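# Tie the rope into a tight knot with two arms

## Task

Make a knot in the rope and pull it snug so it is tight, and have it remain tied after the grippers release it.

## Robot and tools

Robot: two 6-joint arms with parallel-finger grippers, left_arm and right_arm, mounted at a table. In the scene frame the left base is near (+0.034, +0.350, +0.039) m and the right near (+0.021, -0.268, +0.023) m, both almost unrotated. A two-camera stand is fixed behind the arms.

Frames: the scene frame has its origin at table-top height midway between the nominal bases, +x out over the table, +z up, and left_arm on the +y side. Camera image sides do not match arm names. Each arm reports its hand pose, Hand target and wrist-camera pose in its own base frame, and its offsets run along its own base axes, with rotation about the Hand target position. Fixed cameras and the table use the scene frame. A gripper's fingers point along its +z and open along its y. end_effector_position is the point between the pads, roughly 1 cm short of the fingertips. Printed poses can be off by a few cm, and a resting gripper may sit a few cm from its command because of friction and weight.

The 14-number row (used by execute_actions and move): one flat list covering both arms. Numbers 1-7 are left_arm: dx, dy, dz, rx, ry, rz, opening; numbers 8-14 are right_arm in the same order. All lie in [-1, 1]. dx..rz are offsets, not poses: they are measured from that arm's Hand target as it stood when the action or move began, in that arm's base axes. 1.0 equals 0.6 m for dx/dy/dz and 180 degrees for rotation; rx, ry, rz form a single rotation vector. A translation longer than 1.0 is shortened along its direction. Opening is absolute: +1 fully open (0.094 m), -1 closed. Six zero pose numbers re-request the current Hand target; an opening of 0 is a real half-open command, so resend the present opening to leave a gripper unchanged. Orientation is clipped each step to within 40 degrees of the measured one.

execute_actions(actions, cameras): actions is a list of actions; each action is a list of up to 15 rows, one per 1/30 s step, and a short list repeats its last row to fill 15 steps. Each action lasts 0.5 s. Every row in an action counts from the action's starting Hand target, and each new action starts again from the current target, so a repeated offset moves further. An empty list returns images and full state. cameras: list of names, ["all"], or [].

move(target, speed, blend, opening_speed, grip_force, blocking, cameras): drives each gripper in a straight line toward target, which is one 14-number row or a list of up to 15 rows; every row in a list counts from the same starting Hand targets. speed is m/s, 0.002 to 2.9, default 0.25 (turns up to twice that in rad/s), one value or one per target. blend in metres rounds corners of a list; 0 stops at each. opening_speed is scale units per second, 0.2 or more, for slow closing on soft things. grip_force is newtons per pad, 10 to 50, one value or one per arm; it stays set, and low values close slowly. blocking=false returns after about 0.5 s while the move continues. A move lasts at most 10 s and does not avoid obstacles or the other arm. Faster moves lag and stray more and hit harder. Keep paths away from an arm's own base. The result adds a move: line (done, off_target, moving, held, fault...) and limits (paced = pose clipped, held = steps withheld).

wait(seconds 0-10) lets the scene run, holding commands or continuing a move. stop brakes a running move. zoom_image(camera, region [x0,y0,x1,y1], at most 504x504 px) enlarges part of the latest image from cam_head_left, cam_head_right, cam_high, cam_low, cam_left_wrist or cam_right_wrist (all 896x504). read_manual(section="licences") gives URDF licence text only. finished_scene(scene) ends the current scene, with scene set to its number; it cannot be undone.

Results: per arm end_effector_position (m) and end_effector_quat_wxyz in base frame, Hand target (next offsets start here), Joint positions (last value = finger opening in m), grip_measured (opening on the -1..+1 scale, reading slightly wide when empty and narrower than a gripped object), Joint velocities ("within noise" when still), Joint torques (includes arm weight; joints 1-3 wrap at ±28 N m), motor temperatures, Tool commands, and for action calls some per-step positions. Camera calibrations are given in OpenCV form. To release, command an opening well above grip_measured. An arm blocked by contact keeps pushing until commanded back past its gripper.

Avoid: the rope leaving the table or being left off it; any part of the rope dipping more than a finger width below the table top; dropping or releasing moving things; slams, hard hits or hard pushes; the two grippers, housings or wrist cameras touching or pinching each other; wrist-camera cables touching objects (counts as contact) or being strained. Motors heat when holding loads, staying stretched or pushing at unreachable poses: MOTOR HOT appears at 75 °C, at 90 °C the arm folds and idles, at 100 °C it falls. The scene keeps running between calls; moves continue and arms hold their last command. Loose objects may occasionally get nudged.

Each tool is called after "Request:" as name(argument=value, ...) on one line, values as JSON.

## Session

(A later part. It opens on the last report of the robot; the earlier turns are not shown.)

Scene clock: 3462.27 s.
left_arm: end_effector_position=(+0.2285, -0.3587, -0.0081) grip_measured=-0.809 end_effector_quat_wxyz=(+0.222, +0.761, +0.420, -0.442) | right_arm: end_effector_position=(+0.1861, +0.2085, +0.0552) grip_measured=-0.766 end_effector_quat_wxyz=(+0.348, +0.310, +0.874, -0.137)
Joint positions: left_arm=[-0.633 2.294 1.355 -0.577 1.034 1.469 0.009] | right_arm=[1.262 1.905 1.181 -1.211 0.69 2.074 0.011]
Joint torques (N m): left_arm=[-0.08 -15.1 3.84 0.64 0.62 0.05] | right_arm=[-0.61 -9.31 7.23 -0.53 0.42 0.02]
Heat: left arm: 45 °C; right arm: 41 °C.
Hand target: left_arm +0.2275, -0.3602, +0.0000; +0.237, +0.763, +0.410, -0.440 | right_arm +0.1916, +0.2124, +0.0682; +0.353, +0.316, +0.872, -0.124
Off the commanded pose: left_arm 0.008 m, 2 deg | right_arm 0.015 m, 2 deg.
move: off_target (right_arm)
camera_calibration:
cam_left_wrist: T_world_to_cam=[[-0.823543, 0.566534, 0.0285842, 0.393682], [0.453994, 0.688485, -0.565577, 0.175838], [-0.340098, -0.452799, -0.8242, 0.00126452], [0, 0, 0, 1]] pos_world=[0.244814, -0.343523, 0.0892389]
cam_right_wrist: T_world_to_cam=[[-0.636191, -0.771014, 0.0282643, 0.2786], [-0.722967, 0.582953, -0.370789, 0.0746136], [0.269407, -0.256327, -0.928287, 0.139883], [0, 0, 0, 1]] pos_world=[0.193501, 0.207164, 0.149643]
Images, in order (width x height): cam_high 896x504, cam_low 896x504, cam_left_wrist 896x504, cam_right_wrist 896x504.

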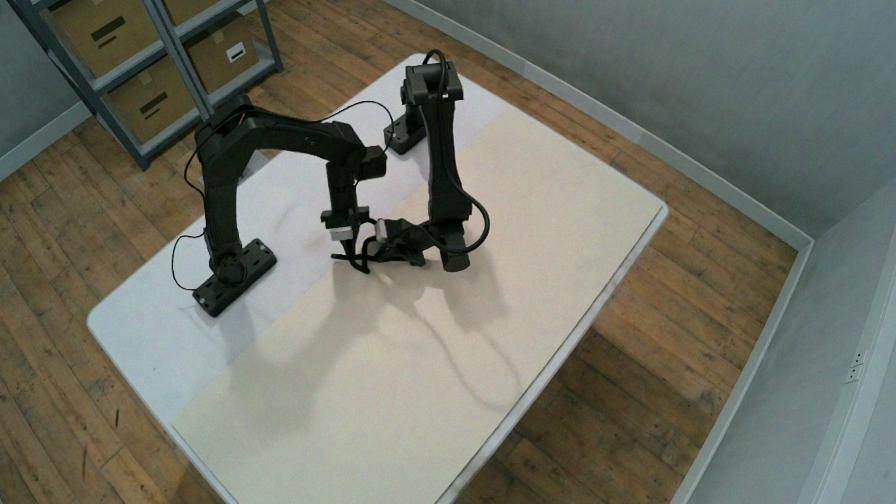

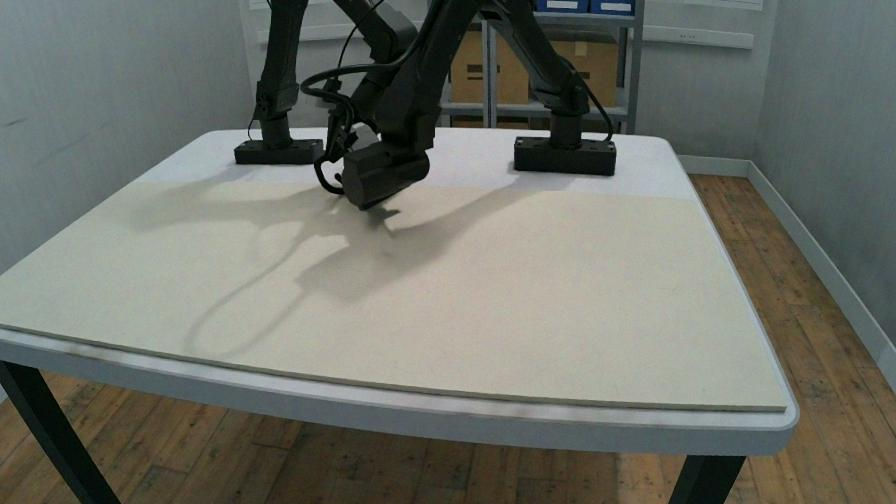

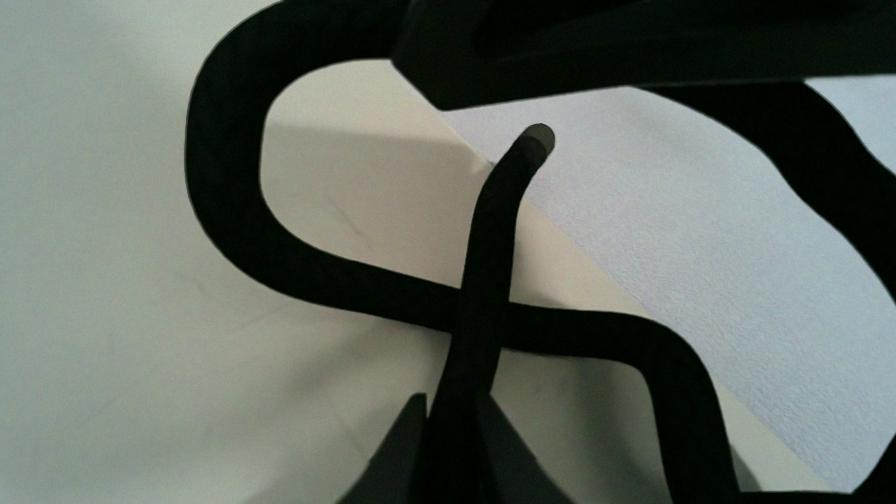

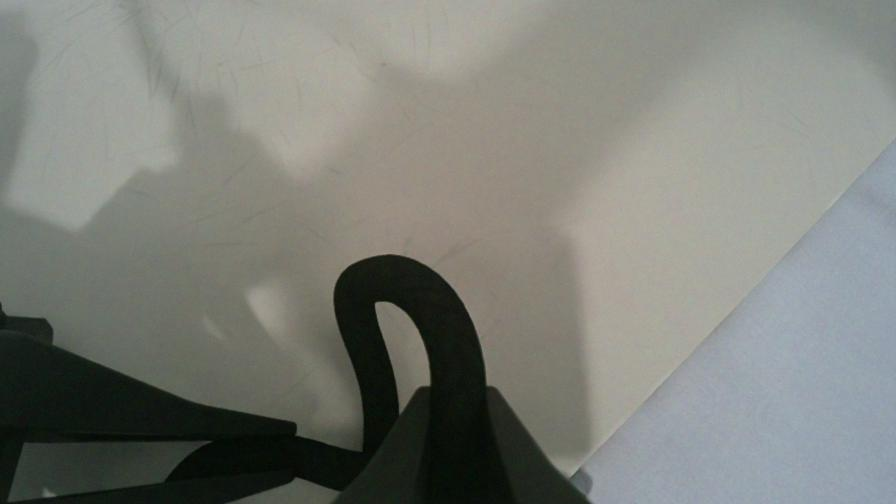

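Request:
move(target=[0,0,-0.01,0,0,0,-0.86,0.0,0,-0.10,0,0,0,-0.86], speed=0.05, cameras=["cam_left_wrist","cam_right_wrist","cam_high"])

Request:
zoom_image(camera="cam_high", region=[330, 200, 430, 280])

Scene clock: 3470.20 s.
left_arm: end_effector_position=(+0.2310, -0.3606, -0.0079) grip_measured=-0.809 end_effector_quat_wxyz=(+0.230, +0.763, +0.416, -0.439) | right_arm: end_effector_position=(+0.1895, +0.2192, +0.0163) grip_measured=-0.766 end_effector_quat_wxyz=(+0.347, +0.320, +0.875, -0.111)
Joint positions: left_arm=[-0.633 2.294 1.355 -0.557 1.034 1.468 0.009] | right_arm=[1.262 1.976 1.121 -1.023 0.69 2.074 0.011]
Joint torques (N m): left_arm=[-0.08 -13.82 3.59 0.68 0.63 0.05] | right_arm=[-0.64 -6.09 3.62 -0.05 0.42 0.02]
Heat: left arm: 44 °C; right arm: 41 °C.
Hand target: left_arm +0.2275, -0.3602, -0.0060; +0.237, +0.763, +0.410, -0.440 | right_arm +0.1916, +0.2123, +0.0082; +0.353, +0.316, +0.872, -0.124
Off the commanded pose: left_arm 0.004 m, 1 deg | right_arm 0.011 m, 2 deg.
move: off_target (right_arm)
camera_calibration:
cam_left_wrist: T_world_to_cam=[[-0.824185, 0.566228, 0.0102143, 0.396714], [0.461956, 0.682624, -0.566235, 0.172099], [-0.327591, -0.461964, -0.824181, -0.00476938], [0, 0, 0, 1]] pos_world=[0.245901, -0.344313, 0.0894653]
cam_right_wrist: T_world_to_cam=[[-0.636209, -0.771148, -0.0238494, 0.29108], [-0.716795, 0.602237, -0.351447, 0.0507513], [0.285381, -0.206499, -0.935904, 0.0918144], [0, 0, 0, 1]] pos_world=[0.195364, 0.212861, 0.110708]
Images, in order (width x height): cam_high 896x504, cam_left_wrist 896x504, cam_right_wrist 896x504.

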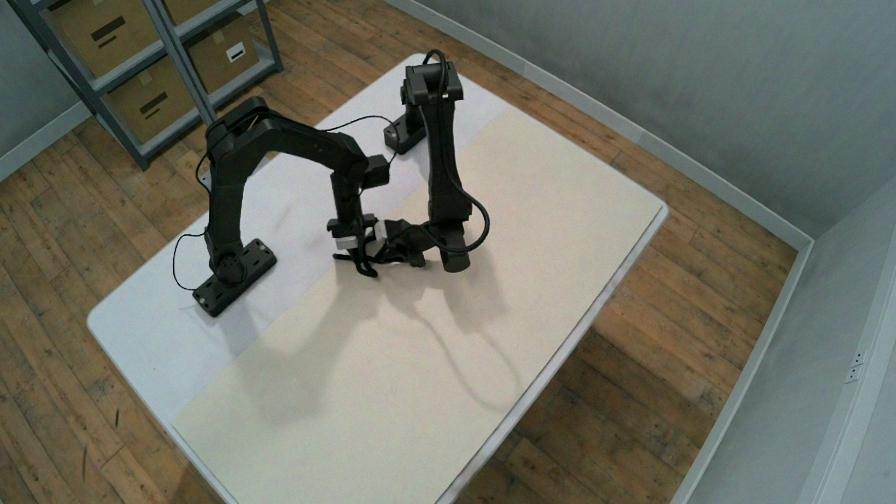

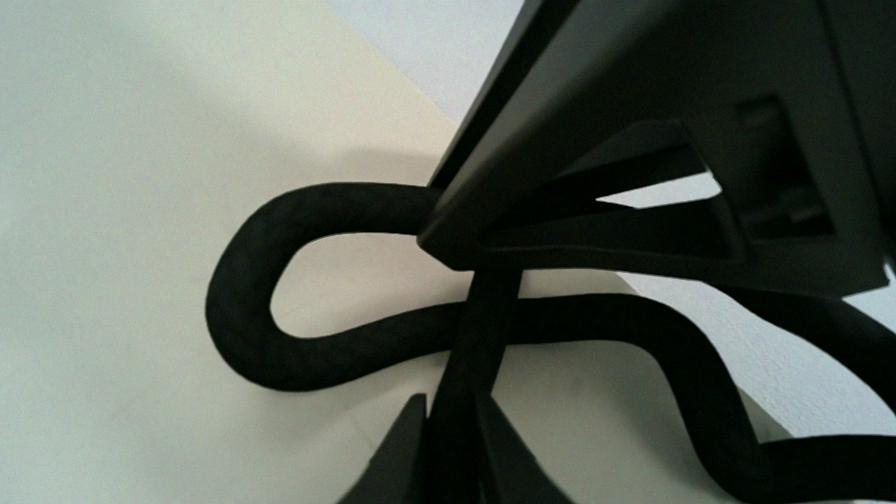

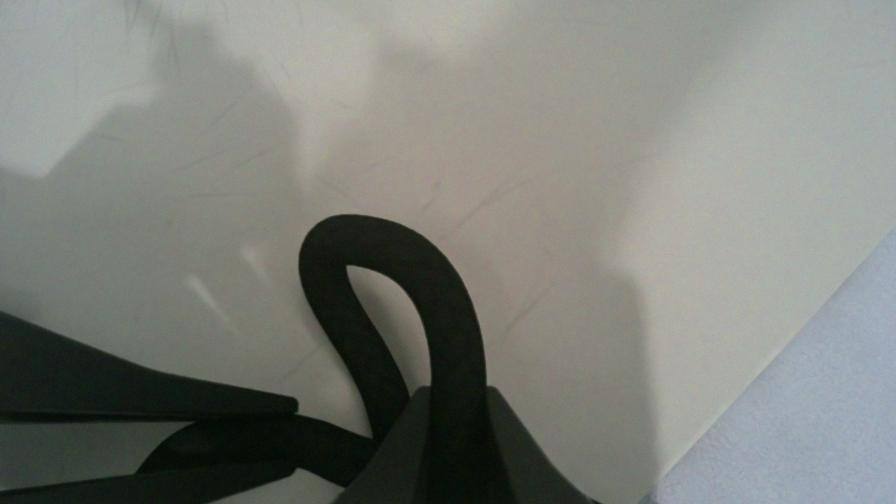

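Scaled by 5.040.

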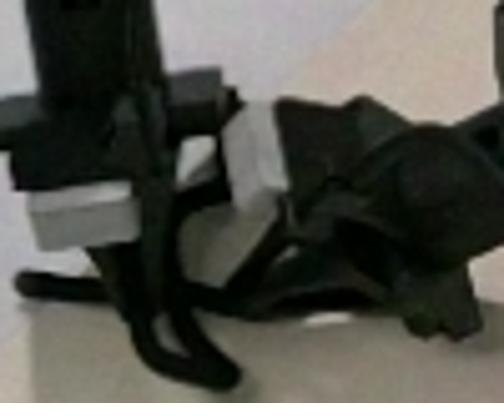

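Request:
move(target=[0,0,0,0,0,0,-0.86,0.0,0,-0.025,0,0,0,-0.86], speed=0.04)

Request:
wait(seconds=10)

Request:
wait(seconds=10)

Request:
wait(seconds=10)

Request:
wait(seconds=10)

Request:
wait(seconds=10)

Request:
wait(seconds=10)

Request:
wait(seconds=10)

Request:
wait(seconds=10)

Request:
wait(seconds=10)

Request:
wait(seconds=10)

Request:
wait(seconds=10)

Request:
wait(seconds=10, cameras=["cam_left_wrist","cam_right_wrist","cam_high"])

Request:
zoom_image(camera="cam_high", region=[330, 200, 430, 280])

Scene clock: 3486.80 s.
left_arm: end_effector_position=(+0.2311, -0.3606, -0.0079) grip_measured=-0.809 end_effector_quat_wxyz=(+0.230, +0.763, +0.416, -0.438) | right_arm: end_effector_position=(+0.1912, +0.2148, +0.0084) grip_measured=-0.766 end_effector_quat_wxyz=(+0.357, +0.313, +0.872, -0.120)
Joint positions: left_arm=[-0.633 2.294 1.355 -0.557 1.034 1.468 0.009] | right_arm=[1.262 2.003 1.104 -1.002 0.711 2.074 0.011]
Joint torques (N m): left_arm=[-0.09 -13.82 3.56 0.69 0.62 0.06] | right_arm=[-0.58 -5.57 3.3 0.3 0.25 0.03]
Heat: left arm: 44 °C; right arm: 40 °C.
Hand target: left_arm +0.2275, -0.3602, -0.0059; +0.237, +0.763, +0.410, -0.440 | right_arm +0.1916, +0.2123, -0.0068; +0.353, +0.316, +0.872, -0.124
Off the commanded pose: left_arm 0.004 m, 1 deg | right_arm 0.015 m, 1 deg.
move: off_target (right_arm)

Scene clock: 3496.80 s.
left_arm: end_effector_position=(+0.2311, -0.3606, -0.0079) grip_measured=-0.809 end_effector_quat_wxyz=(+0.230, +0.763, +0.416, -0.438) | right_arm: end_effector_position=(+0.1912, +0.2148, +0.0084) grip_measured=-0.766 end_effector_quat_wxyz=(+0.357, +0.313, +0.872, -0.120)
Joint positions: left_arm=[-0.633 2.294 1.355 -0.557 1.034 1.468 0.009] | right_arm=[1.262 2.003 1.104 -1.002 0.711 2.074 0.011]
Joint torques (N m): left_arm=[-0.09 -13.81 3.56 0.68 0.62 0.05] | right_arm=[-0.58 -5.57 3.29 0.3 0.23 0.03]
Heat: left arm: 44 °C; right arm: 39 °C.
Hand target: left_arm +0.2275, -0.3602, -0.0059; +0.237, +0.763, +0.410, -0.440 | right_arm +0.1916, +0.2123, -0.0068; +0.353, +0.316, +0.872, -0.124
Tool commands: left_gripper/opening=-0.86 right_gripper/opening=-0.86
Off the commanded pose: left_arm 0.004 m, 1 deg | right_arm 0.015 m, 1 deg.
wait: 10.00 s; at rest by 0.17 s

Scene clock: 3506.80 s.
left_arm: end_effector_position=(+0.2311, -0.3606, -0.0079) grip_measured=-0.809 end_effector_quat_wxyz=(+0.230, +0.763, +0.416, -0.438) | right_arm: end_effector_position=(+0.1912, +0.2148, +0.0084) grip_measured=-0.766 end_effector_quat_wxyz=(+0.357, +0.313, +0.872, -0.120)
Joint positions: left_arm=[-0.633 2.294 1.355 -0.557 1.034 1.468 0.009] | right_arm=[1.262 2.003 1.104 -1.002 0.711 2.074 0.011]
Joint torques (N m): left_arm=[-0.08 -13.82 3.58 0.68 0.63 0.05] | right_arm=[-0.57 -5.56 3.29 0.3 0.24 0.03]
Heat: left arm: 44 °C; right arm: 39 °C.
Hand target: left_arm +0.2275, -0.3602, -0.0059; +0.237, +0.763, +0.410, -0.440 | right_arm +0.1916, +0.2123, -0.0068; +0.353, +0.316, +0.872, -0.124
Tool commands: left_gripper/opening=-0.86 right_gripper/opening=-0.86
Off the commanded pose: left_arm 0.004 m, 1 deg | right_arm 0.015 m, 1 deg.
wait: 10.00 s; at rest by 0.17 s

Scene clock: 3516.80 s.
left_arm: end_effector_position=(+0.2311, -0.3606, -0.0079) grip_measured=-0.809 end_effector_quat_wxyz=(+0.230, +0.763, +0.416, -0.438) | right_arm: end_effector_position=(+0.1912, +0.2148, +0.0084) grip_measured=-0.766 end_effector_quat_wxyz=(+0.357, +0.313, +0.872, -0.120)
Joint positions: left_arm=[-0.633 2.294 1.355 -0.557 1.034 1.468 0.009] | right_arm=[1.262 2.003 1.104 -1.002 0.711 2.074 0.011]
Joint torques (N m): left_arm=[-0.08 -13.81 3.58 0.68 0.62 0.05] | right_arm=[-0.59 -5.59 3.3 0.3 0.24 0.03]
Heat: left arm: 45 °C; right arm: 39 °C.
Hand target: left_arm +0.2275, -0.3602, -0.0059; +0.237, +0.763, +0.410, -0.440 | right_arm +0.1916, +0.2123, -0.0068; +0.353, +0.316, +0.872, -0.124
Tool commands: left_gripper/opening=-0.86 right_gripper/opening=-0.86
Off the commanded pose: left_arm 0.004 m, 1 deg | right_arm 0.015 m, 1 deg.
wait: 10.00 s; at rest by 0.17 s

Scene clock: 3526.80 s.
left_arm: end_effector_position=(+0.2311, -0.3606, -0.0079) grip_measured=-0.809 end_effector_quat_wxyz=(+0.230, +0.763, +0.416, -0.438) | right_arm: end_effector_position=(+0.1912, +0.2148, +0.0084) grip_measured=-0.766 end_effector_quat_wxyz=(+0.357, +0.313, +0.872, -0.120)
Joint positions: left_arm=[-0.633 2.294 1.355 -0.557 1.034 1.468 0.009] | right_arm=[1.262 2.003 1.104 -1.002 0.711 2.074 0.011]
Joint torques (N m): left_arm=[-0.08 -13.81 3.58 0.68 0.62 0.06] | right_arm=[-0.58 -5.55 3.3 0.3 0.24 0.03]
Heat: left arm: 45 °C; right arm: 39 °C.
Hand target: left_arm +0.2275, -0.3602, -0.0059; +0.237, +0.763, +0.410, -0.440 | right_arm +0.1916, +0.2123, -0.0068; +0.353, +0.316, +0.872, -0.124
Tool commands: left_gripper/opening=-0.86 right_gripper/opening=-0.86
Off the commanded pose: left_arm 0.004 m, 1 deg | right_arm 0.015 m, 1 deg.
wait: 10.00 s; at rest by 0.17 s

Scene clock: 3536.80 s.
left_arm: end_effector_position=(+0.2311, -0.3606, -0.0079) grip_measured=-0.809 end_effector_quat_wxyz=(+0.230, +0.763, +0.416, -0.438) | right_arm: end_effector_position=(+0.1912, +0.2148, +0.0084) grip_measured=-0.766 end_effector_quat_wxyz=(+0.357, +0.313, +0.872, -0.120)
Joint positions: left_arm=[-0.633 2.294 1.355 -0.557 1.034 1.468 0.009] | right_arm=[1.262 2.003 1.104 -1.002 0.711 2.074 0.011]
Joint torques (N m): left_arm=[-0.06 -13.82 3.58 0.68 0.63 0.05] | right_arm=[-0.58 -5.57 3.32 0.3 0.24 0.03]
Heat: left arm: 45 °C; right arm: 39 °C.
Hand target: left_arm +0.2275, -0.3602, -0.0059; +0.237, +0.763, +0.410, -0.440 | right_arm +0.1916, +0.2123, -0.0068; +0.353, +0.316, +0.872, -0.124
Tool commands: left_gripper/opening=-0.86 right_gripper/opening=-0.86
Off the commanded pose: left_arm 0.004 m, 1 deg | right_arm 0.015 m, 1 deg.
wait: 10.00 s; at rest by 0.17 s

Scene clock: 3546.80 s.
left_arm: end_effector_position=(+0.2311, -0.3606, -0.0079) grip_measured=-0.809 end_effector_quat_wxyz=(+0.230, +0.763, +0.416, -0.438) | right_arm: end_effector_position=(+0.1912, +0.2148, +0.0084) grip_measured=-0.766 end_effector_quat_wxyz=(+0.357, +0.313, +0.872, -0.120)
Joint positions: left_arm=[-0.633 2.294 1.355 -0.557 1.034 1.468 0.009] | right_arm=[1.262 2.003 1.104 -1.002 0.711 2.074 0.011]
Joint torques (N m): left_arm=[-0.08 -13.81 3.58 0.68 0.62 0.06] | right_arm=[-0.57 -5.56 3.3 0.3 0.24 0.03]
Heat: left arm: 45 °C; right arm: 39 °C.
Hand target: left_arm +0.2275, -0.3602, -0.0059; +0.237, +0.763, +0.410, -0.440 | right_arm +0.1916, +0.2123, -0.0068; +0.353, +0.316, +0.872, -0.124
Tool commands: left_gripper/opening=-0.86 right_gripper/opening=-0.86
Off the commanded pose: left_arm 0.004 m, 1 deg | right_arm 0.015 m, 1 deg.
wait: 10.00 s; at rest by 0.17 s

Scene clock: 3556.80 s.
left_arm: end_effector_position=(+0.2311, -0.3606, -0.0079) grip_measured=-0.809 end_effector_quat_wxyz=(+0.230, +0.763, +0.416, -0.438) | right_arm: end_effector_position=(+0.1912, +0.2148, +0.0084) grip_measured=-0.766 end_effector_quat_wxyz=(+0.357, +0.313, +0.872, -0.120)
Joint positions: left_arm=[-0.633 2.294 1.355 -0.557 1.034 1.468 0.009] | right_arm=[1.262 2.003 1.104 -1.002 0.711 2.074 0.011]
Joint torques (N m): left_arm=[-0.08 -13.81 3.58 0.67 0.63 0.05] | right_arm=[-0.58 -5.56 3.32 0.3 0.24 0.02]
Heat: left arm: 45 °C; right arm: 39 °C.
Hand target: left_arm +0.2275, -0.3602, -0.0059; +0.237, +0.763, +0.410, -0.440 | right_arm +0.1916, +0.2123, -0.0068; +0.353, +0.316, +0.872, -0.124
Tool commands: left_gripper/opening=-0.86 right_gripper/opening=-0.86
Off the commanded pose: left_arm 0.004 m, 1 deg | right_arm 0.015 m, 1 deg.
wait: 10.00 s; at rest by 0.17 s

Scene clock: 3566.80 s.
left_arm: end_effector_position=(+0.2311, -0.3606, -0.0079) grip_measured=-0.809 end_effector_quat_wxyz=(+0.230, +0.763, +0.416, -0.438) | right_arm: end_effector_position=(+0.1912, +0.2148, +0.0084) grip_measured=-0.766 end_effector_quat_wxyz=(+0.357, +0.313, +0.872, -0.120)
Joint positions: left_arm=[-0.633 2.294 1.355 -0.557 1.034 1.468 0.009] | right_arm=[1.262 2.003 1.104 -1.002 0.711 2.074 0.011]
Joint torques (N m): left_arm=[-0.08 -13.82 3.56 0.68 0.62 0.06] | right_arm=[-0.57 -5.57 3.29 0.3 0.24 0.03]
Heat: left arm: 45 °C; right arm: 39 °C.
Hand target: left_arm +0.2275, -0.3602, -0.0059; +0.237, +0.763, +0.410, -0.440 | right_arm +0.1916, +0.2123, -0.0068; +0.353, +0.316, +0.872, -0.124
Tool commands: left_gripper/opening=-0.86 right_gripper/opening=-0.86
Off the commanded pose: left_arm 0.004 m, 1 deg | right_arm 0.015 m, 1 deg.
wait: 10.00 s; at rest by 0.17 s

Scene clock: 3576.80 s.
left_arm: end_effector_position=(+0.2311, -0.3606, -0.0079) grip_measured=-0.809 end_effector_quat_wxyz=(+0.230, +0.763, +0.416, -0.438) | right_arm: end_effector_position=(+0.1912, +0.2148, +0.0084) grip_measured=-0.766 end_effector_quat_wxyz=(+0.357, +0.313, +0.872, -0.120)
Joint positions: left_arm=[-0.633 2.294 1.355 -0.557 1.034 1.468 0.009] | right_arm=[1.262 2.003 1.104 -1.002 0.711 2.074 0.011]
Joint torques (N m): left_arm=[-0.06 -13.82 3.56 0.68 0.62 0.06] | right_arm=[-0.57 -5.57 3.29 0.3 0.23 0.03]
Heat: left arm: 45 °C; right arm: 39 °C.
Hand target: left_arm +0.2275, -0.3602, -0.0059; +0.237, +0.763, +0.410, -0.440 | right_arm +0.1916, +0.2123, -0.0068; +0.353, +0.316, +0.872, -0.124
Tool commands: left_gripper/opening=-0.86 right_gripper/opening=-0.86
Off the commanded pose: left_arm 0.004 m, 1 deg | right_arm 0.015 m, 1 deg.
wait: 10.00 s; at rest by 0.17 s

Scene clock: 3586.80 s.
left_arm: end_effector_position=(+0.2311, -0.3606, -0.0079) grip_measured=-0.809 end_effector_quat_wxyz=(+0.230, +0.763, +0.416, -0.438) | right_arm: end_effector_position=(+0.1912, +0.2148, +0.0084) grip_measured=-0.766 end_effector_quat_wxyz=(+0.357, +0.313, +0.872, -0.120)
Joint positions: left_arm=[-0.633 2.294 1.355 -0.557 1.034 1.468 0.009] | right_arm=[1.262 2.003 1.104 -1.002 0.711 2.074 0.011]
Joint torques (N m): left_arm=[-0.09 -13.81 3.59 0.68 0.63 0.05] | right_arm=[-0.57 -5.56 3.3 0.31 0.24 0.03]
Heat: left arm: 45 °C; right arm: 39 °C.
Hand target: left_arm +0.2275, -0.3602, -0.0059; +0.237, +0.763, +0.410, -0.440 | right_arm +0.1916, +0.2123, -0.0068; +0.353, +0.316, +0.872, -0.124
Tool commands: left_gripper/opening=-0.86 right_gripper/opening=-0.86
Off the commanded pose: left_arm 0.004 m, 1 deg | right_arm 0.015 m, 1 deg.
wait: 10.00 s; at rest by 0.17 s

Scene clock: 3596.80 s.
left_arm: end_effector_position=(+0.2311, -0.3606, -0.0079) grip_measured=-0.809 end_effector_quat_wxyz=(+0.230, +0.763, +0.416, -0.438) | right_arm: end_effector_position=(+0.1912, +0.2148, +0.0084) grip_measured=-0.766 end_effector_quat_wxyz=(+0.357, +0.313, +0.872, -0.120)
Joint positions: left_arm=[-0.633 2.294 1.355 -0.557 1.034 1.468 0.009] | right_arm=[1.262 2.003 1.104 -1.002 0.711 2.074 0.011]
Joint torques (N m): left_arm=[-0.06 -13.81 3.59 0.69 0.63 0.05] | right_arm=[-0.58 -5.56 3.3 0.3 0.24 0.03]
Heat: left arm: 45 °C; right arm: 39 °C.
Hand target: left_arm +0.2275, -0.3602, -0.0059; +0.237, +0.763, +0.410, -0.440 | right_arm +0.1916, +0.2123, -0.0068; +0.353, +0.316, +0.872, -0.124
Tool commands: left_gripper/opening=-0.86 right_gripper/opening=-0.86
Off the commanded pose: left_arm 0.004 m, 1 deg | right_arm 0.015 m, 1 deg.
wait: 10.00 s; at rest by 0.17 s

Scene clock: 3606.80 s.
left_arm: end_effector_position=(+0.2311, -0.3606, -0.0079) grip_measured=-0.809 end_effector_quat_wxyz=(+0.230, +0.763, +0.416, -0.438) | right_arm: end_effector_position=(+0.1912, +0.2148, +0.0084) grip_measured=-0.766 end_effector_quat_wxyz=(+0.357, +0.313, +0.872, -0.120)
Joint positions: left_arm=[-0.633 2.294 1.355 -0.557 1.034 1.468 0.009] | right_arm=[1.262 2.003 1.104 -1.002 0.711 2.074 0.011]
Joint torques (N m): left_arm=[-0.06 -13.82 3.56 0.68 0.62 0.05] | right_arm=[-0.57 -5.57 3.3 0.31 0.23 0.03]
Heat: left arm: 46 °C; right arm: 38 °C.
Hand target: left_arm +0.2275, -0.3602, -0.0059; +0.237, +0.763, +0.410, -0.440 | right_arm +0.1916, +0.2123, -0.0068; +0.353, +0.316, +0.872, -0.124
Tool commands: left_gripper/opening=-0.86 right_gripper/opening=-0.86
Off the commanded pose: left_arm 0.004 m, 1 deg | right_arm 0.015 m, 1 deg.
wait: 10.00 s; at rest by 0.17 s
camera_calibration:
cam_left_wrist: T_world_to_cam=[[-0.82415, 0.566286, 0.00982643, 0.39676], [0.462169, 0.682448, -0.566273, 0.17199], [-0.327378, -0.462152, -0.824159, -0.00488794], [0, 0, 0, 1]] pos_world=[0.245901, -0.344312, 0.0894658]
cam_right_wrist: T_world_to_cam=[[-0.63081, -0.775869, -0.0102883, 0.288395], [-0.716265, 0.587346, -0.376814, 0.0551431], [0.298401, -0.230329, -0.926232, 0.0854775], [0, 0, 0, 1]] pos_world=[0.195913, 0.211056, 0.102918]
Images, in order (width x height): cam_high 896x504, cam_left_wrist 896x504, cam_right_wrist 896x504.

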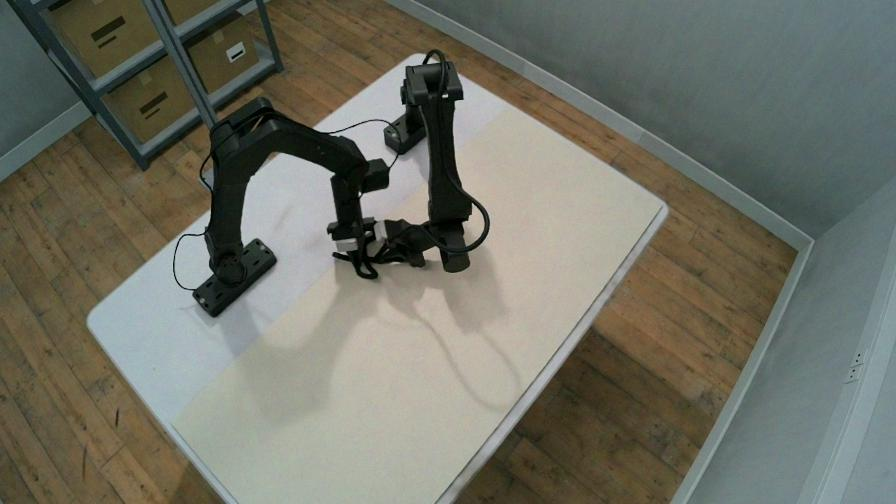

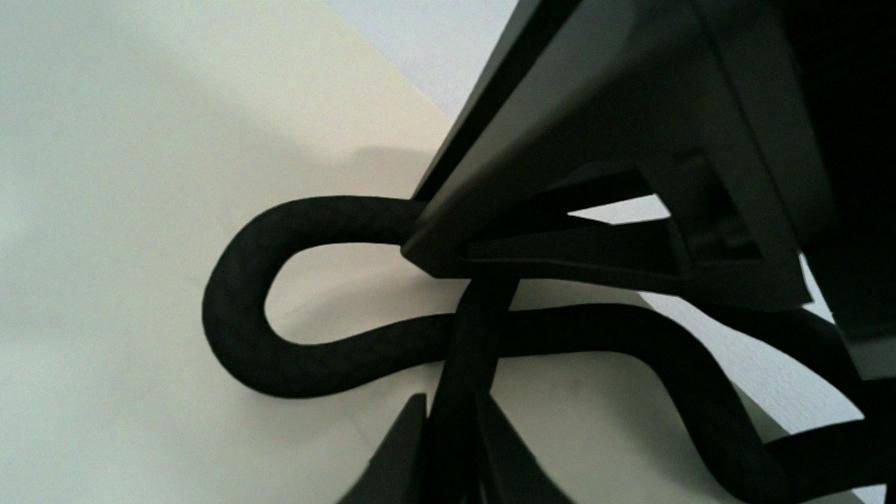

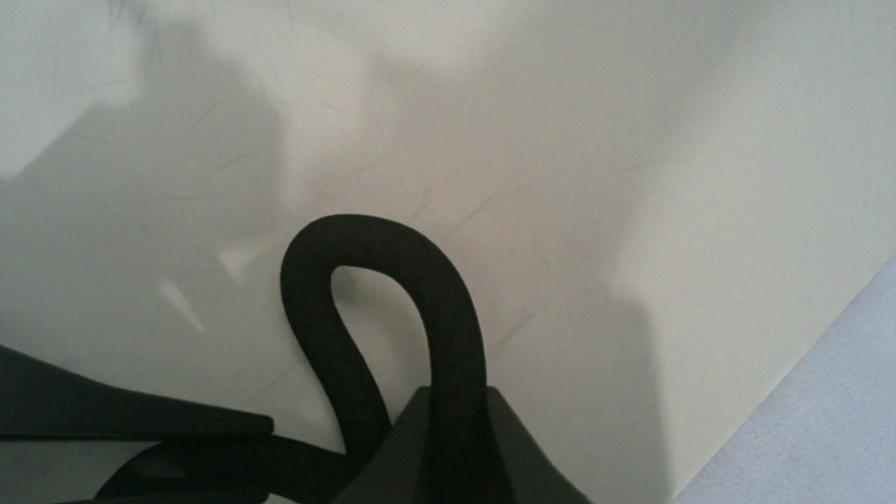

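Scaled by 5.040.

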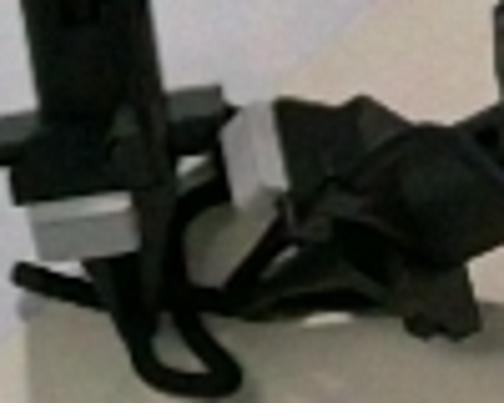

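Request:
wait(seconds=10)

Request:
move(target=[0,0,0,0,0,0,-0.86,0,0,0,0,0,0,-0.5], opening_speed=0.3, cameras=["cam_left_wrist"])

Scene clock: 3658.03 s.
left_arm: end_effector_position=(+0.2311, -0.3606, -0.0079) grip_measured=-0.809 end_effector_quat_wxyz=(+0.230, +0.763, +0.416, -0.438) | right_arm: end_effector_position=(+0.1912, +0.2148, +0.0084) grip_measured=-0.766 end_effector_quat_wxyz=(+0.357, +0.313, +0.872, -0.120)
Joint positions: left_arm=[-0.633 2.294 1.355 -0.557 1.034 1.468 0.009] | right_arm=[1.262 2.003 1.104 -1.002 0.711 2.074 0.011]
Joint torques (N m): left_arm=[-0.08 -13.82 3.59 0.68 0.62 0.05] | right_arm=[-0.57 -5.56 3.3 0.3 0.24 0.03]
Heat: left arm: 46 °C; right arm: 38 °C.
Hand target: left_arm +0.2275, -0.3602, -0.0059; +0.237, +0.763, +0.410, -0.440 | right_arm +0.1916, +0.2123, -0.0068; +0.353, +0.316, +0.872, -0.124
Tool commands: left_gripper/opening=-0.86 right_gripper/opening=-0.86
Off the commanded pose: left_arm 0.004 m, 1 deg | right_arm 0.015 m, 1 deg.
wait: 10.00 s; at rest from the start

Scene clock: 3659.43 s.
left_arm: end_effector_position=(+0.2317, -0.3606, -0.0087) grip_measured=-0.809 end_effector_quat_wxyz=(+0.230, +0.764, +0.416, -0.436) | right_arm: end_effector_position=(+0.1910, +0.2141, +0.0086) grip_measured=-0.503 end_effector_quat_wxyz=(+0.357, +0.312, +0.872, -0.122)
Joint positions: left_arm=[-0.633 2.294 1.355 -0.554 1.029 1.468 0.009] | right_arm=[1.262 2.003 1.104 -1.006 0.711 2.074 0.023]
Joint torques (N m): left_arm=[-0.06 -13.82 3.58 0.66 0.67 0.05] | right_arm=[-0.58 -5.55 3.29 0.32 0.24 0.03]
Motor temperatures (°C): left_arm=[29 46 33 32 32 31 33] | right_arm=[30 36 38 31 30 31 33]
Heat: left arm: 46 °C; right arm: 38 °C.
Hand target: left_arm +0.2275, -0.3602, -0.0060; +0.237, +0.763, +0.410, -0.440 | right_arm +0.1916, +0.2123, -0.0068; +0.353, +0.316, +0.872, -0.124
Off the commanded pose: left_arm 0.005 m, 1 deg | right_arm 0.016 m, 1 deg.
move: off_target (right_arm)
camera_calibration:
cam_left_wrist: T_world_to_cam=[[-0.82455, 0.565742, 0.00725406, 0.39718], [0.464491, 0.684191, -0.562255, 0.171375], [-0.323055, -0.460238, -0.826932, -0.00555955], [0, 0, 0, 1]] pos_world=[0.246097, -0.344513, 0.088878]
Images, in order (width x height): cam_left_wrist 896x504.

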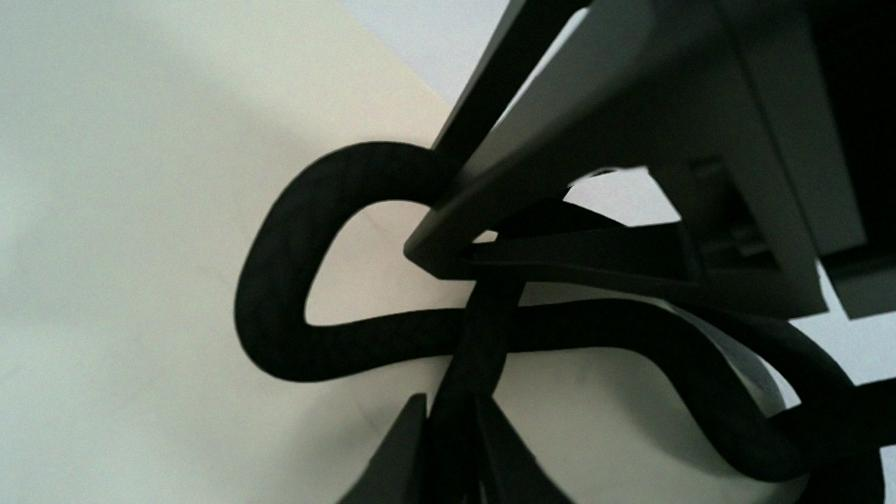

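Request:
move(target=[0,0,0,0,0,0,-0.86,0,0,0.05,0,0,0,-0.35], speed=0.05, opening_speed=0.5, cameras=["cam_left_wrist"])

Scene clock: 3667.63 s.
left_arm: end_effector_position=(+0.2318, -0.3605, -0.0087) grip_measured=-0.809 end_effector_quat_wxyz=(+0.230, +0.764, +0.416, -0.436) | right_arm: end_effector_position=(+0.1875, +0.2086, +0.0129) grip_measured=-0.353 end_effector_quat_wxyz=(+0.352, +0.309, +0.873, -0.134)
Joint positions: left_arm=[-0.633 2.294 1.355 -0.554 1.029 1.467 0.009] | right_arm=[1.262 1.991 1.104 -1.043 0.7 2.074 0.03]
Joint torques (N m): left_arm=[-0.09 -13.83 3.58 0.66 0.68 0.06] | right_arm=[-0.65 -9.58 6.22 -0.53 0.35 0.02]
Heat: left arm: 46 °C; right arm: 38 °C.
Hand target: left_arm +0.2274, -0.3602, -0.0060; +0.237, +0.763, +0.410, -0.441 | right_arm +0.1916, +0.2123, +0.0232; +0.353, +0.316, +0.872, -0.124
Off the commanded pose: left_arm 0.005 m, 1 deg | right_arm 0.012 m, 1 deg.
move: off_target (right_arm)
camera_calibration:
cam_left_wrist: T_world_to_cam=[[-0.824676, 0.565554, 0.00761709, 0.397114], [0.464271, 0.684557, -0.561991, 0.171532], [-0.323051, -0.459924, -0.827108, -0.00543651], [0, 0, 0, 1]] pos_world=[0.246097, -0.344513, 0.088878]
Images, in order (width x height): cam_left_wrist 896x504.

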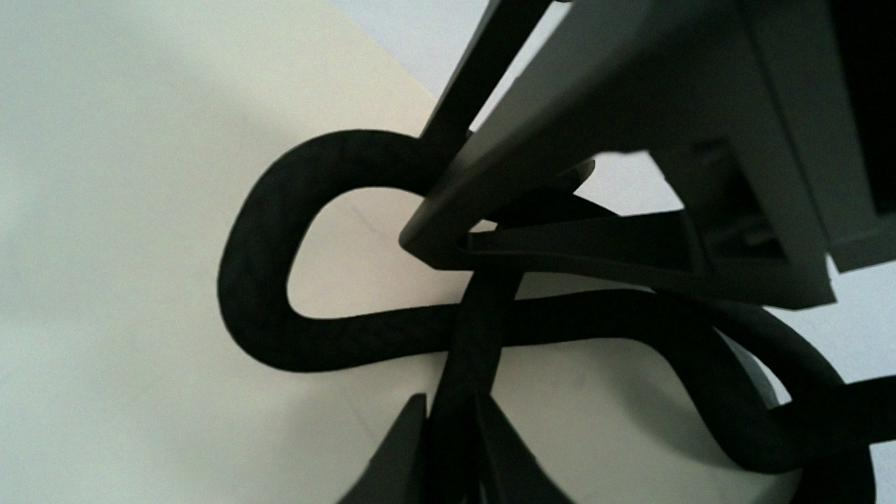

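Request:
move(target=[0,0,0,0,0,0,-0.86,0,0,0.1,0,0,0,-0.3], speed=0.1, opening_speed=0.5, cameras=["cam_left_wrist","cam_high"])

Request:
zoom_image(camera="cam_high", region=[330, 200, 430, 280])

Scene clock: 3677.73 s.
left_arm: end_effector_position=(+0.2318, -0.3605, -0.0087) grip_measured=-0.809 end_effector_quat_wxyz=(+0.230, +0.764, +0.416, -0.436) | right_arm: end_effector_position=(+0.1869, +0.2097, +0.0710) grip_measured=-0.303 end_effector_quat_wxyz=(+0.349, +0.310, +0.874, -0.135)
Joint positions: left_arm=[-0.633 2.294 1.355 -0.554 1.029 1.467 0.009] | right_arm=[1.262 1.88 1.217 -1.267 0.693 2.073 0.033]
Joint torques (N m): left_arm=[-0.05 -13.82 3.56 0.66 0.68 0.06] | right_arm=[-0.62 -9.05 7.32 -0.55 0.4 0.03]
Heat: left arm: 46 °C; right arm: 39 °C.
Hand target: left_arm +0.2274, -0.3602, -0.0060; +0.237, +0.763, +0.410, -0.441 | right_arm +0.1916, +0.2123, +0.0832; +0.353, +0.316, +0.872, -0.124
Off the commanded pose: left_arm 0.005 m, 1 deg | right_arm 0.013 m, 2 deg.
move: off_target (right_arm)
camera_calibration:
cam_left_wrist: T_world_to_cam=[[-0.824676, 0.565554, 0.00761709, 0.397114], [0.464271, 0.684557, -0.561991, 0.171532], [-0.323051, -0.459924, -0.827108, -0.00543651], [0, 0, 0, 1]] pos_world=[0.246097, -0.344513, 0.088878]
Images, in order (width x height): cam_high 896x504, cam_left_wrist 896x504.

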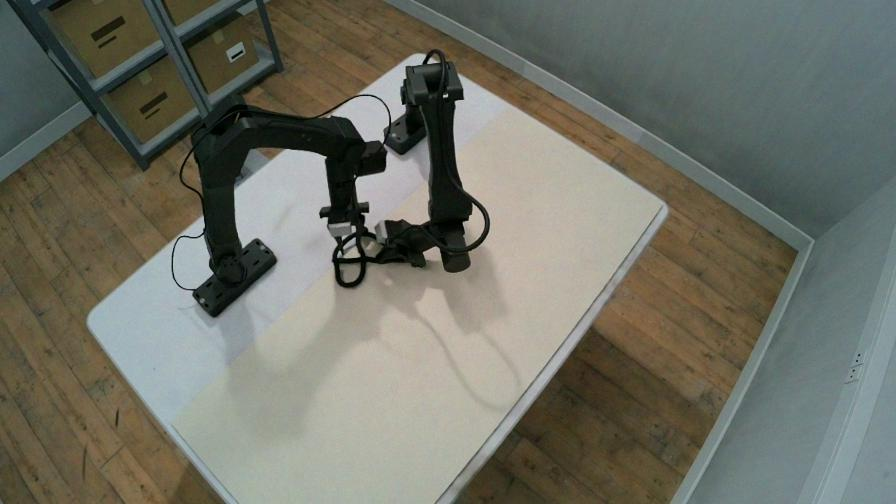

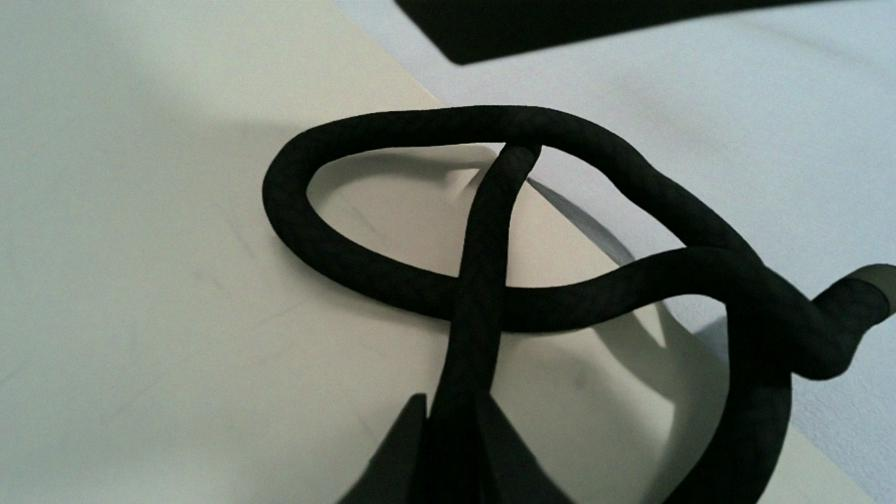

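Scaled by 5.040.

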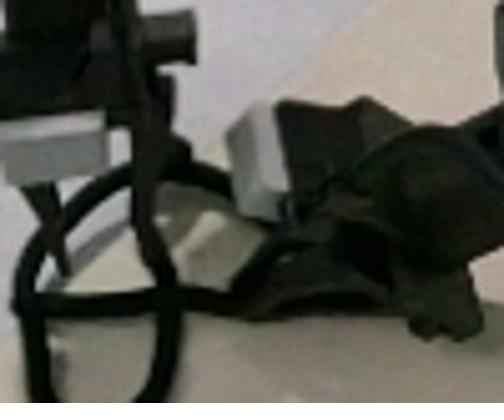

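Request:
move(target=[[0,0,0,0,0,0,-0.86,-0.05,-0.1,0.1,0,0,0,-0.3],[0,0,0,0,0,0,-0.86,-0.067,-0.167,0.13,-0.004,0.1145,0.449,0.2]], speed=0.25, blend=0.03, cameras=["cam_right_wrist","cam_left_wrist"])

Scene clock: 3735.73 s.
left_arm: end_effector_position=(+0.2318, -0.3605, -0.0087) grip_measured=-0.809 end_effector_quat_wxyz=(+0.230, +0.764, +0.416, -0.436) | right_arm: end_effector_position=(+0.1522, +0.1129, +0.1570) grip_measured=+0.197 end_effector_quat_wxyz=(+0.203, -0.349, +0.912, +0.076)
Joint positions: left_arm=[-0.633 2.294 1.355 -0.554 1.029 1.467 0.009] | right_arm=[0.572 0.832 0.875 -1.182 -0.064 -0.146 0.056]
Joint torques (N m): left_arm=[-0.08 -13.83 3.59 0.66 0.68 0.06] | right_arm=[-0.64 -0.18 8.25 1.25 -0.1 -0.02]
Heat: left arm: 46 °C; right arm: 39 °C.
Hand target: left_arm +0.2274, -0.3602, -0.0060; +0.237, +0.763, +0.410, -0.441 | right_arm +0.1514, +0.1121, +0.1613; +0.202, -0.349, +0.912, +0.078
Off the commanded pose: left_arm 0.005 m, 1 deg | right_arm 0.004 m, 0 deg.
move: done
camera_calibration:
cam_left_wrist: T_world_to_cam=[[-0.824676, 0.565554, 0.00761709, 0.397114], [0.464271, 0.684557, -0.561991, 0.171532], [-0.323051, -0.459924, -0.827108, -0.00543651], [0, 0, 0, 1]] pos_world=[0.246097, -0.344513, 0.088878]
cam_right_wrist: T_world_to_cam=[[0.668855, -0.743367, 0.00623987, -0.0178482], [-0.742217, -0.668245, -0.0506142, 0.237538], [0.0417947, 0.0292222, -0.998699, 0.232462], [0, 0, 0, 1]] pos_world=[0.178527, 0.138673, 0.244294]
Images, in order (width x height): cam_left_wrist 896x504, cam_right_wrist 896x504.

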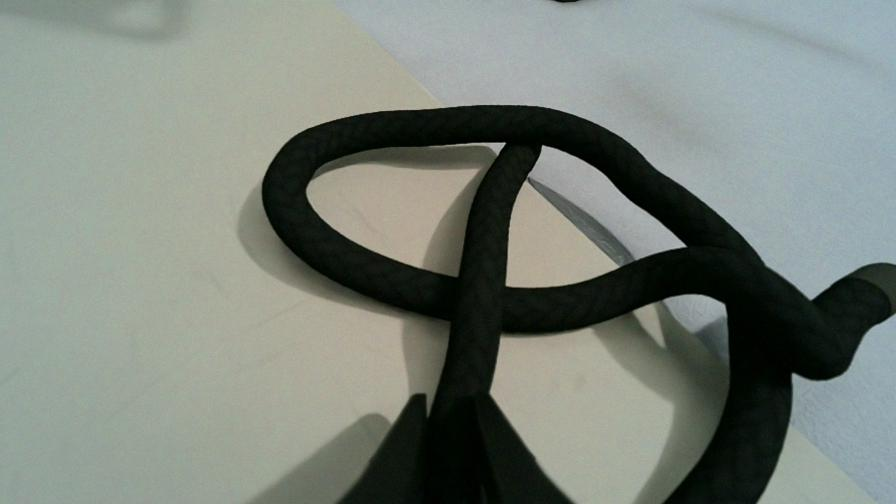

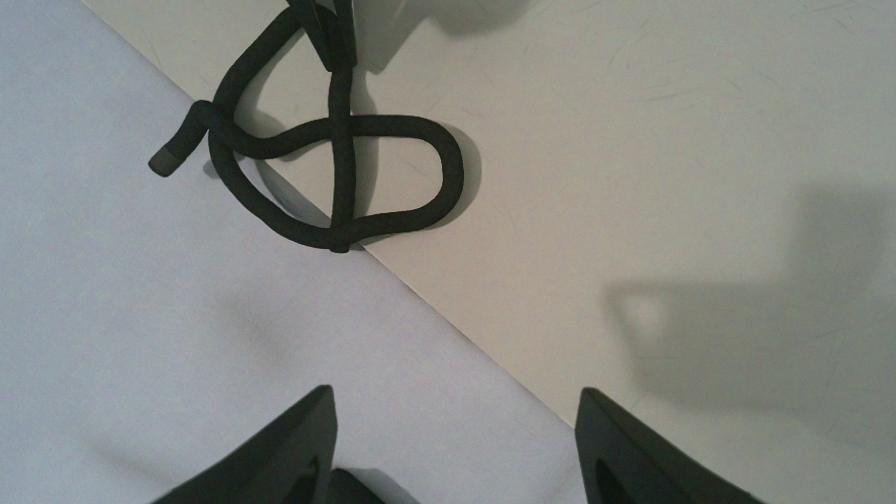

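Request:
move(target=[0,0,0,0,0,0,-0.86,-0.036,0.116,-0.185,0,0,0,0.1], speed=0.2, cameras=["cam_right_wrist","cam_left_wrist"])

Scene clock: 3750.40 s.
left_arm: end_effector_position=(+0.2318, -0.3605, -0.0087) grip_measured=-0.809 end_effector_quat_wxyz=(+0.230, +0.764, +0.416, -0.436) | right_arm: end_effector_position=(+0.1314, +0.1846, +0.0577) grip_measured=+0.103 end_effector_quat_wxyz=(+0.204, -0.348, +0.911, +0.085)
Joint positions: left_arm=[-0.633 2.294 1.355 -0.554 1.029 1.467 0.009] | right_arm=[1.045 0.993 0.531 -0.679 0.122 0.289 0.052]
Joint torques (N m): left_arm=[-0.09 -13.83 3.58 0.65 0.68 0.05] | right_arm=[0.61 -1.16 5.42 1.61 0.12 0.13]
Heat: left arm: 47 °C; right arm: 40 °C.
Hand target: left_arm +0.2274, -0.3602, -0.0060; +0.237, +0.763, +0.410, -0.441 | right_arm +0.1297, +0.1818, +0.0502; +0.202, -0.349, +0.912, +0.078
Off the commanded pose: left_arm 0.005 m, 1 deg | right_arm 0.008 m, 1 deg.
move: done
camera_calibration:
cam_left_wrist: T_world_to_cam=[[-0.824676, 0.565554, 0.00761709, 0.397114], [0.464271, 0.684557, -0.561991, 0.171532], [-0.323051, -0.459924, -0.827108, -0.00543651], [0, 0, 0, 1]] pos_world=[0.246097, -0.344513, 0.088878]
cam_right_wrist: T_world_to_cam=[[0.670006, -0.742299, -0.00919455, 0.05055], [-0.741343, -0.668394, -0.0605, 0.265458], [0.0387635, 0.0473517, -0.998126, 0.129191], [0, 0, 0, 1]] pos_world=[0.157919, 0.208836, 0.145473]
Images, in order (width x height): cam_left_wrist 896x504, cam_right_wrist 896x504.

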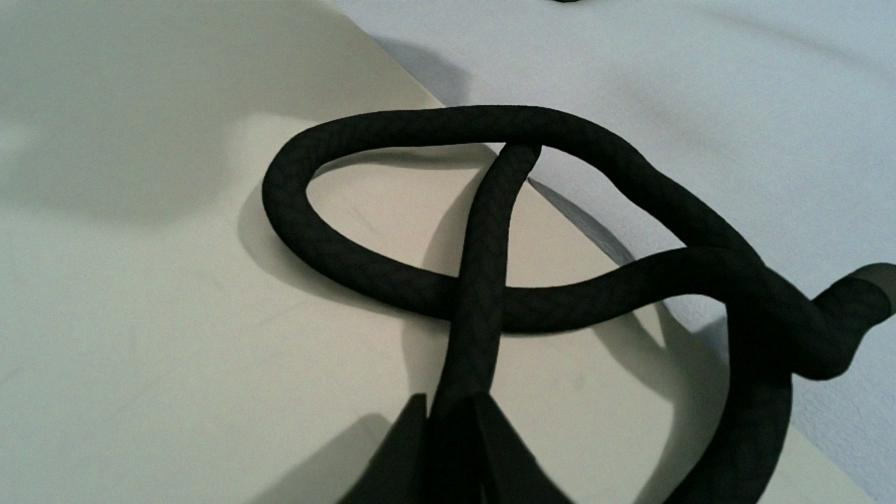

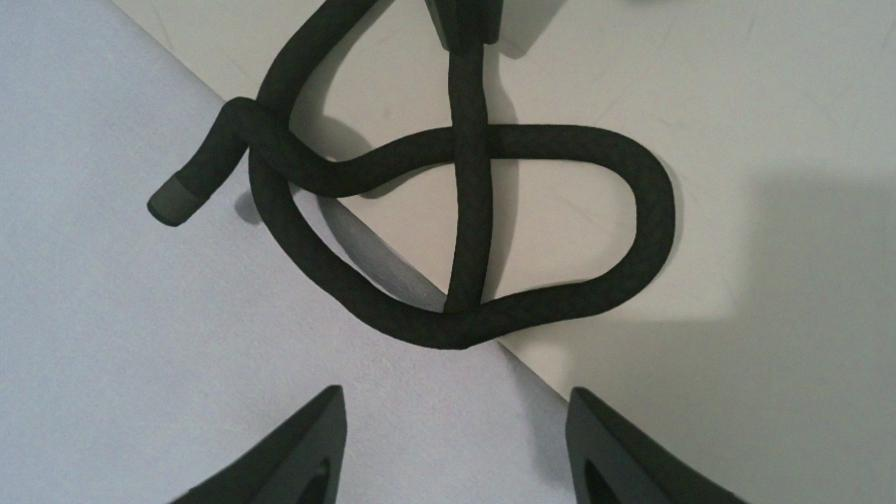

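Request:
move(target=[[0,0,0,0,0,0,-0.86,0,0,0,0.056,-0.062,0,0],[0,0,0,0,0,0,-0.86,0,0,-0.117,0.056,-0.062,0,0]], speed=0.08, cameras=["cam_right_wrist","cam_left_wrist"])

Scene clock: 3765.67 s.
left_arm: end_effector_position=(+0.2318, -0.3605, -0.0087) grip_measured=-0.809 end_effector_quat_wxyz=(+0.230, +0.764, +0.416, -0.436) | right_arm: end_effector_position=(+0.1334, +0.1887, -0.0100) grip_measured=+0.003 end_effector_quat_wxyz=(+0.326, -0.331, +0.876, +0.131)
Joint positions: left_arm=[-0.633 2.294 1.355 -0.554 1.029 1.467 0.009] | right_arm=[1.159 1.015 0.077 0.042 0.268 0.343 0.047]
Joint torques (N m): left_arm=[-0.09 -13.83 3.58 0.66 0.68 0.05] | right_arm=[0.4 -0.23 4.25 2.07 0.13 0.03]
Heat: left arm: 47 °C; right arm: 39 °C.
Hand target: left_arm +0.2274, -0.3602, -0.0060; +0.237, +0.763, +0.410, -0.441 | right_arm +0.1297, +0.1818, -0.0199; +0.319, -0.336, +0.878, +0.124
Off the commanded pose: left_arm 0.005 m, 1 deg | right_arm 0.013 m, 1 deg.
move: off_target (right_arm)
camera_calibration:
cam_left_wrist: T_world_to_cam=[[-0.824676, 0.565554, 0.00761709, 0.397114], [0.464271, 0.684557, -0.561991, 0.171532], [-0.323051, -0.459924, -0.827108, -0.00543651], [0, 0, 0, 1]] pos_world=[0.246097, -0.344513, 0.088878]
cam_right_wrist: T_world_to_cam=[[0.665595, -0.746231, -0.011039, 0.0528476], [-0.707845, -0.626531, -0.326213, 0.25057], [0.236514, 0.22494, -0.945232, 0.00189757], [0, 0, 0, 1]] pos_world=[0.141741, 0.196, 0.0841162]
Images, in order (width x height): cam_left_wrist 896x504, cam_right_wrist 896x504.

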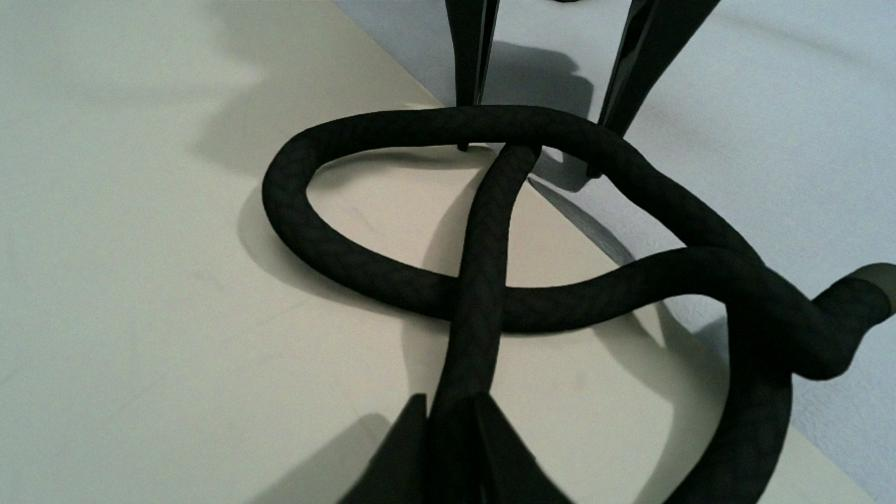

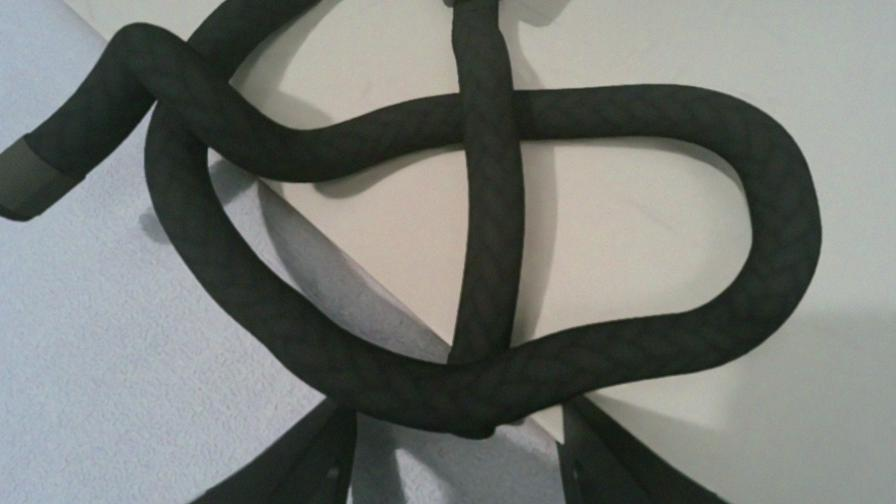

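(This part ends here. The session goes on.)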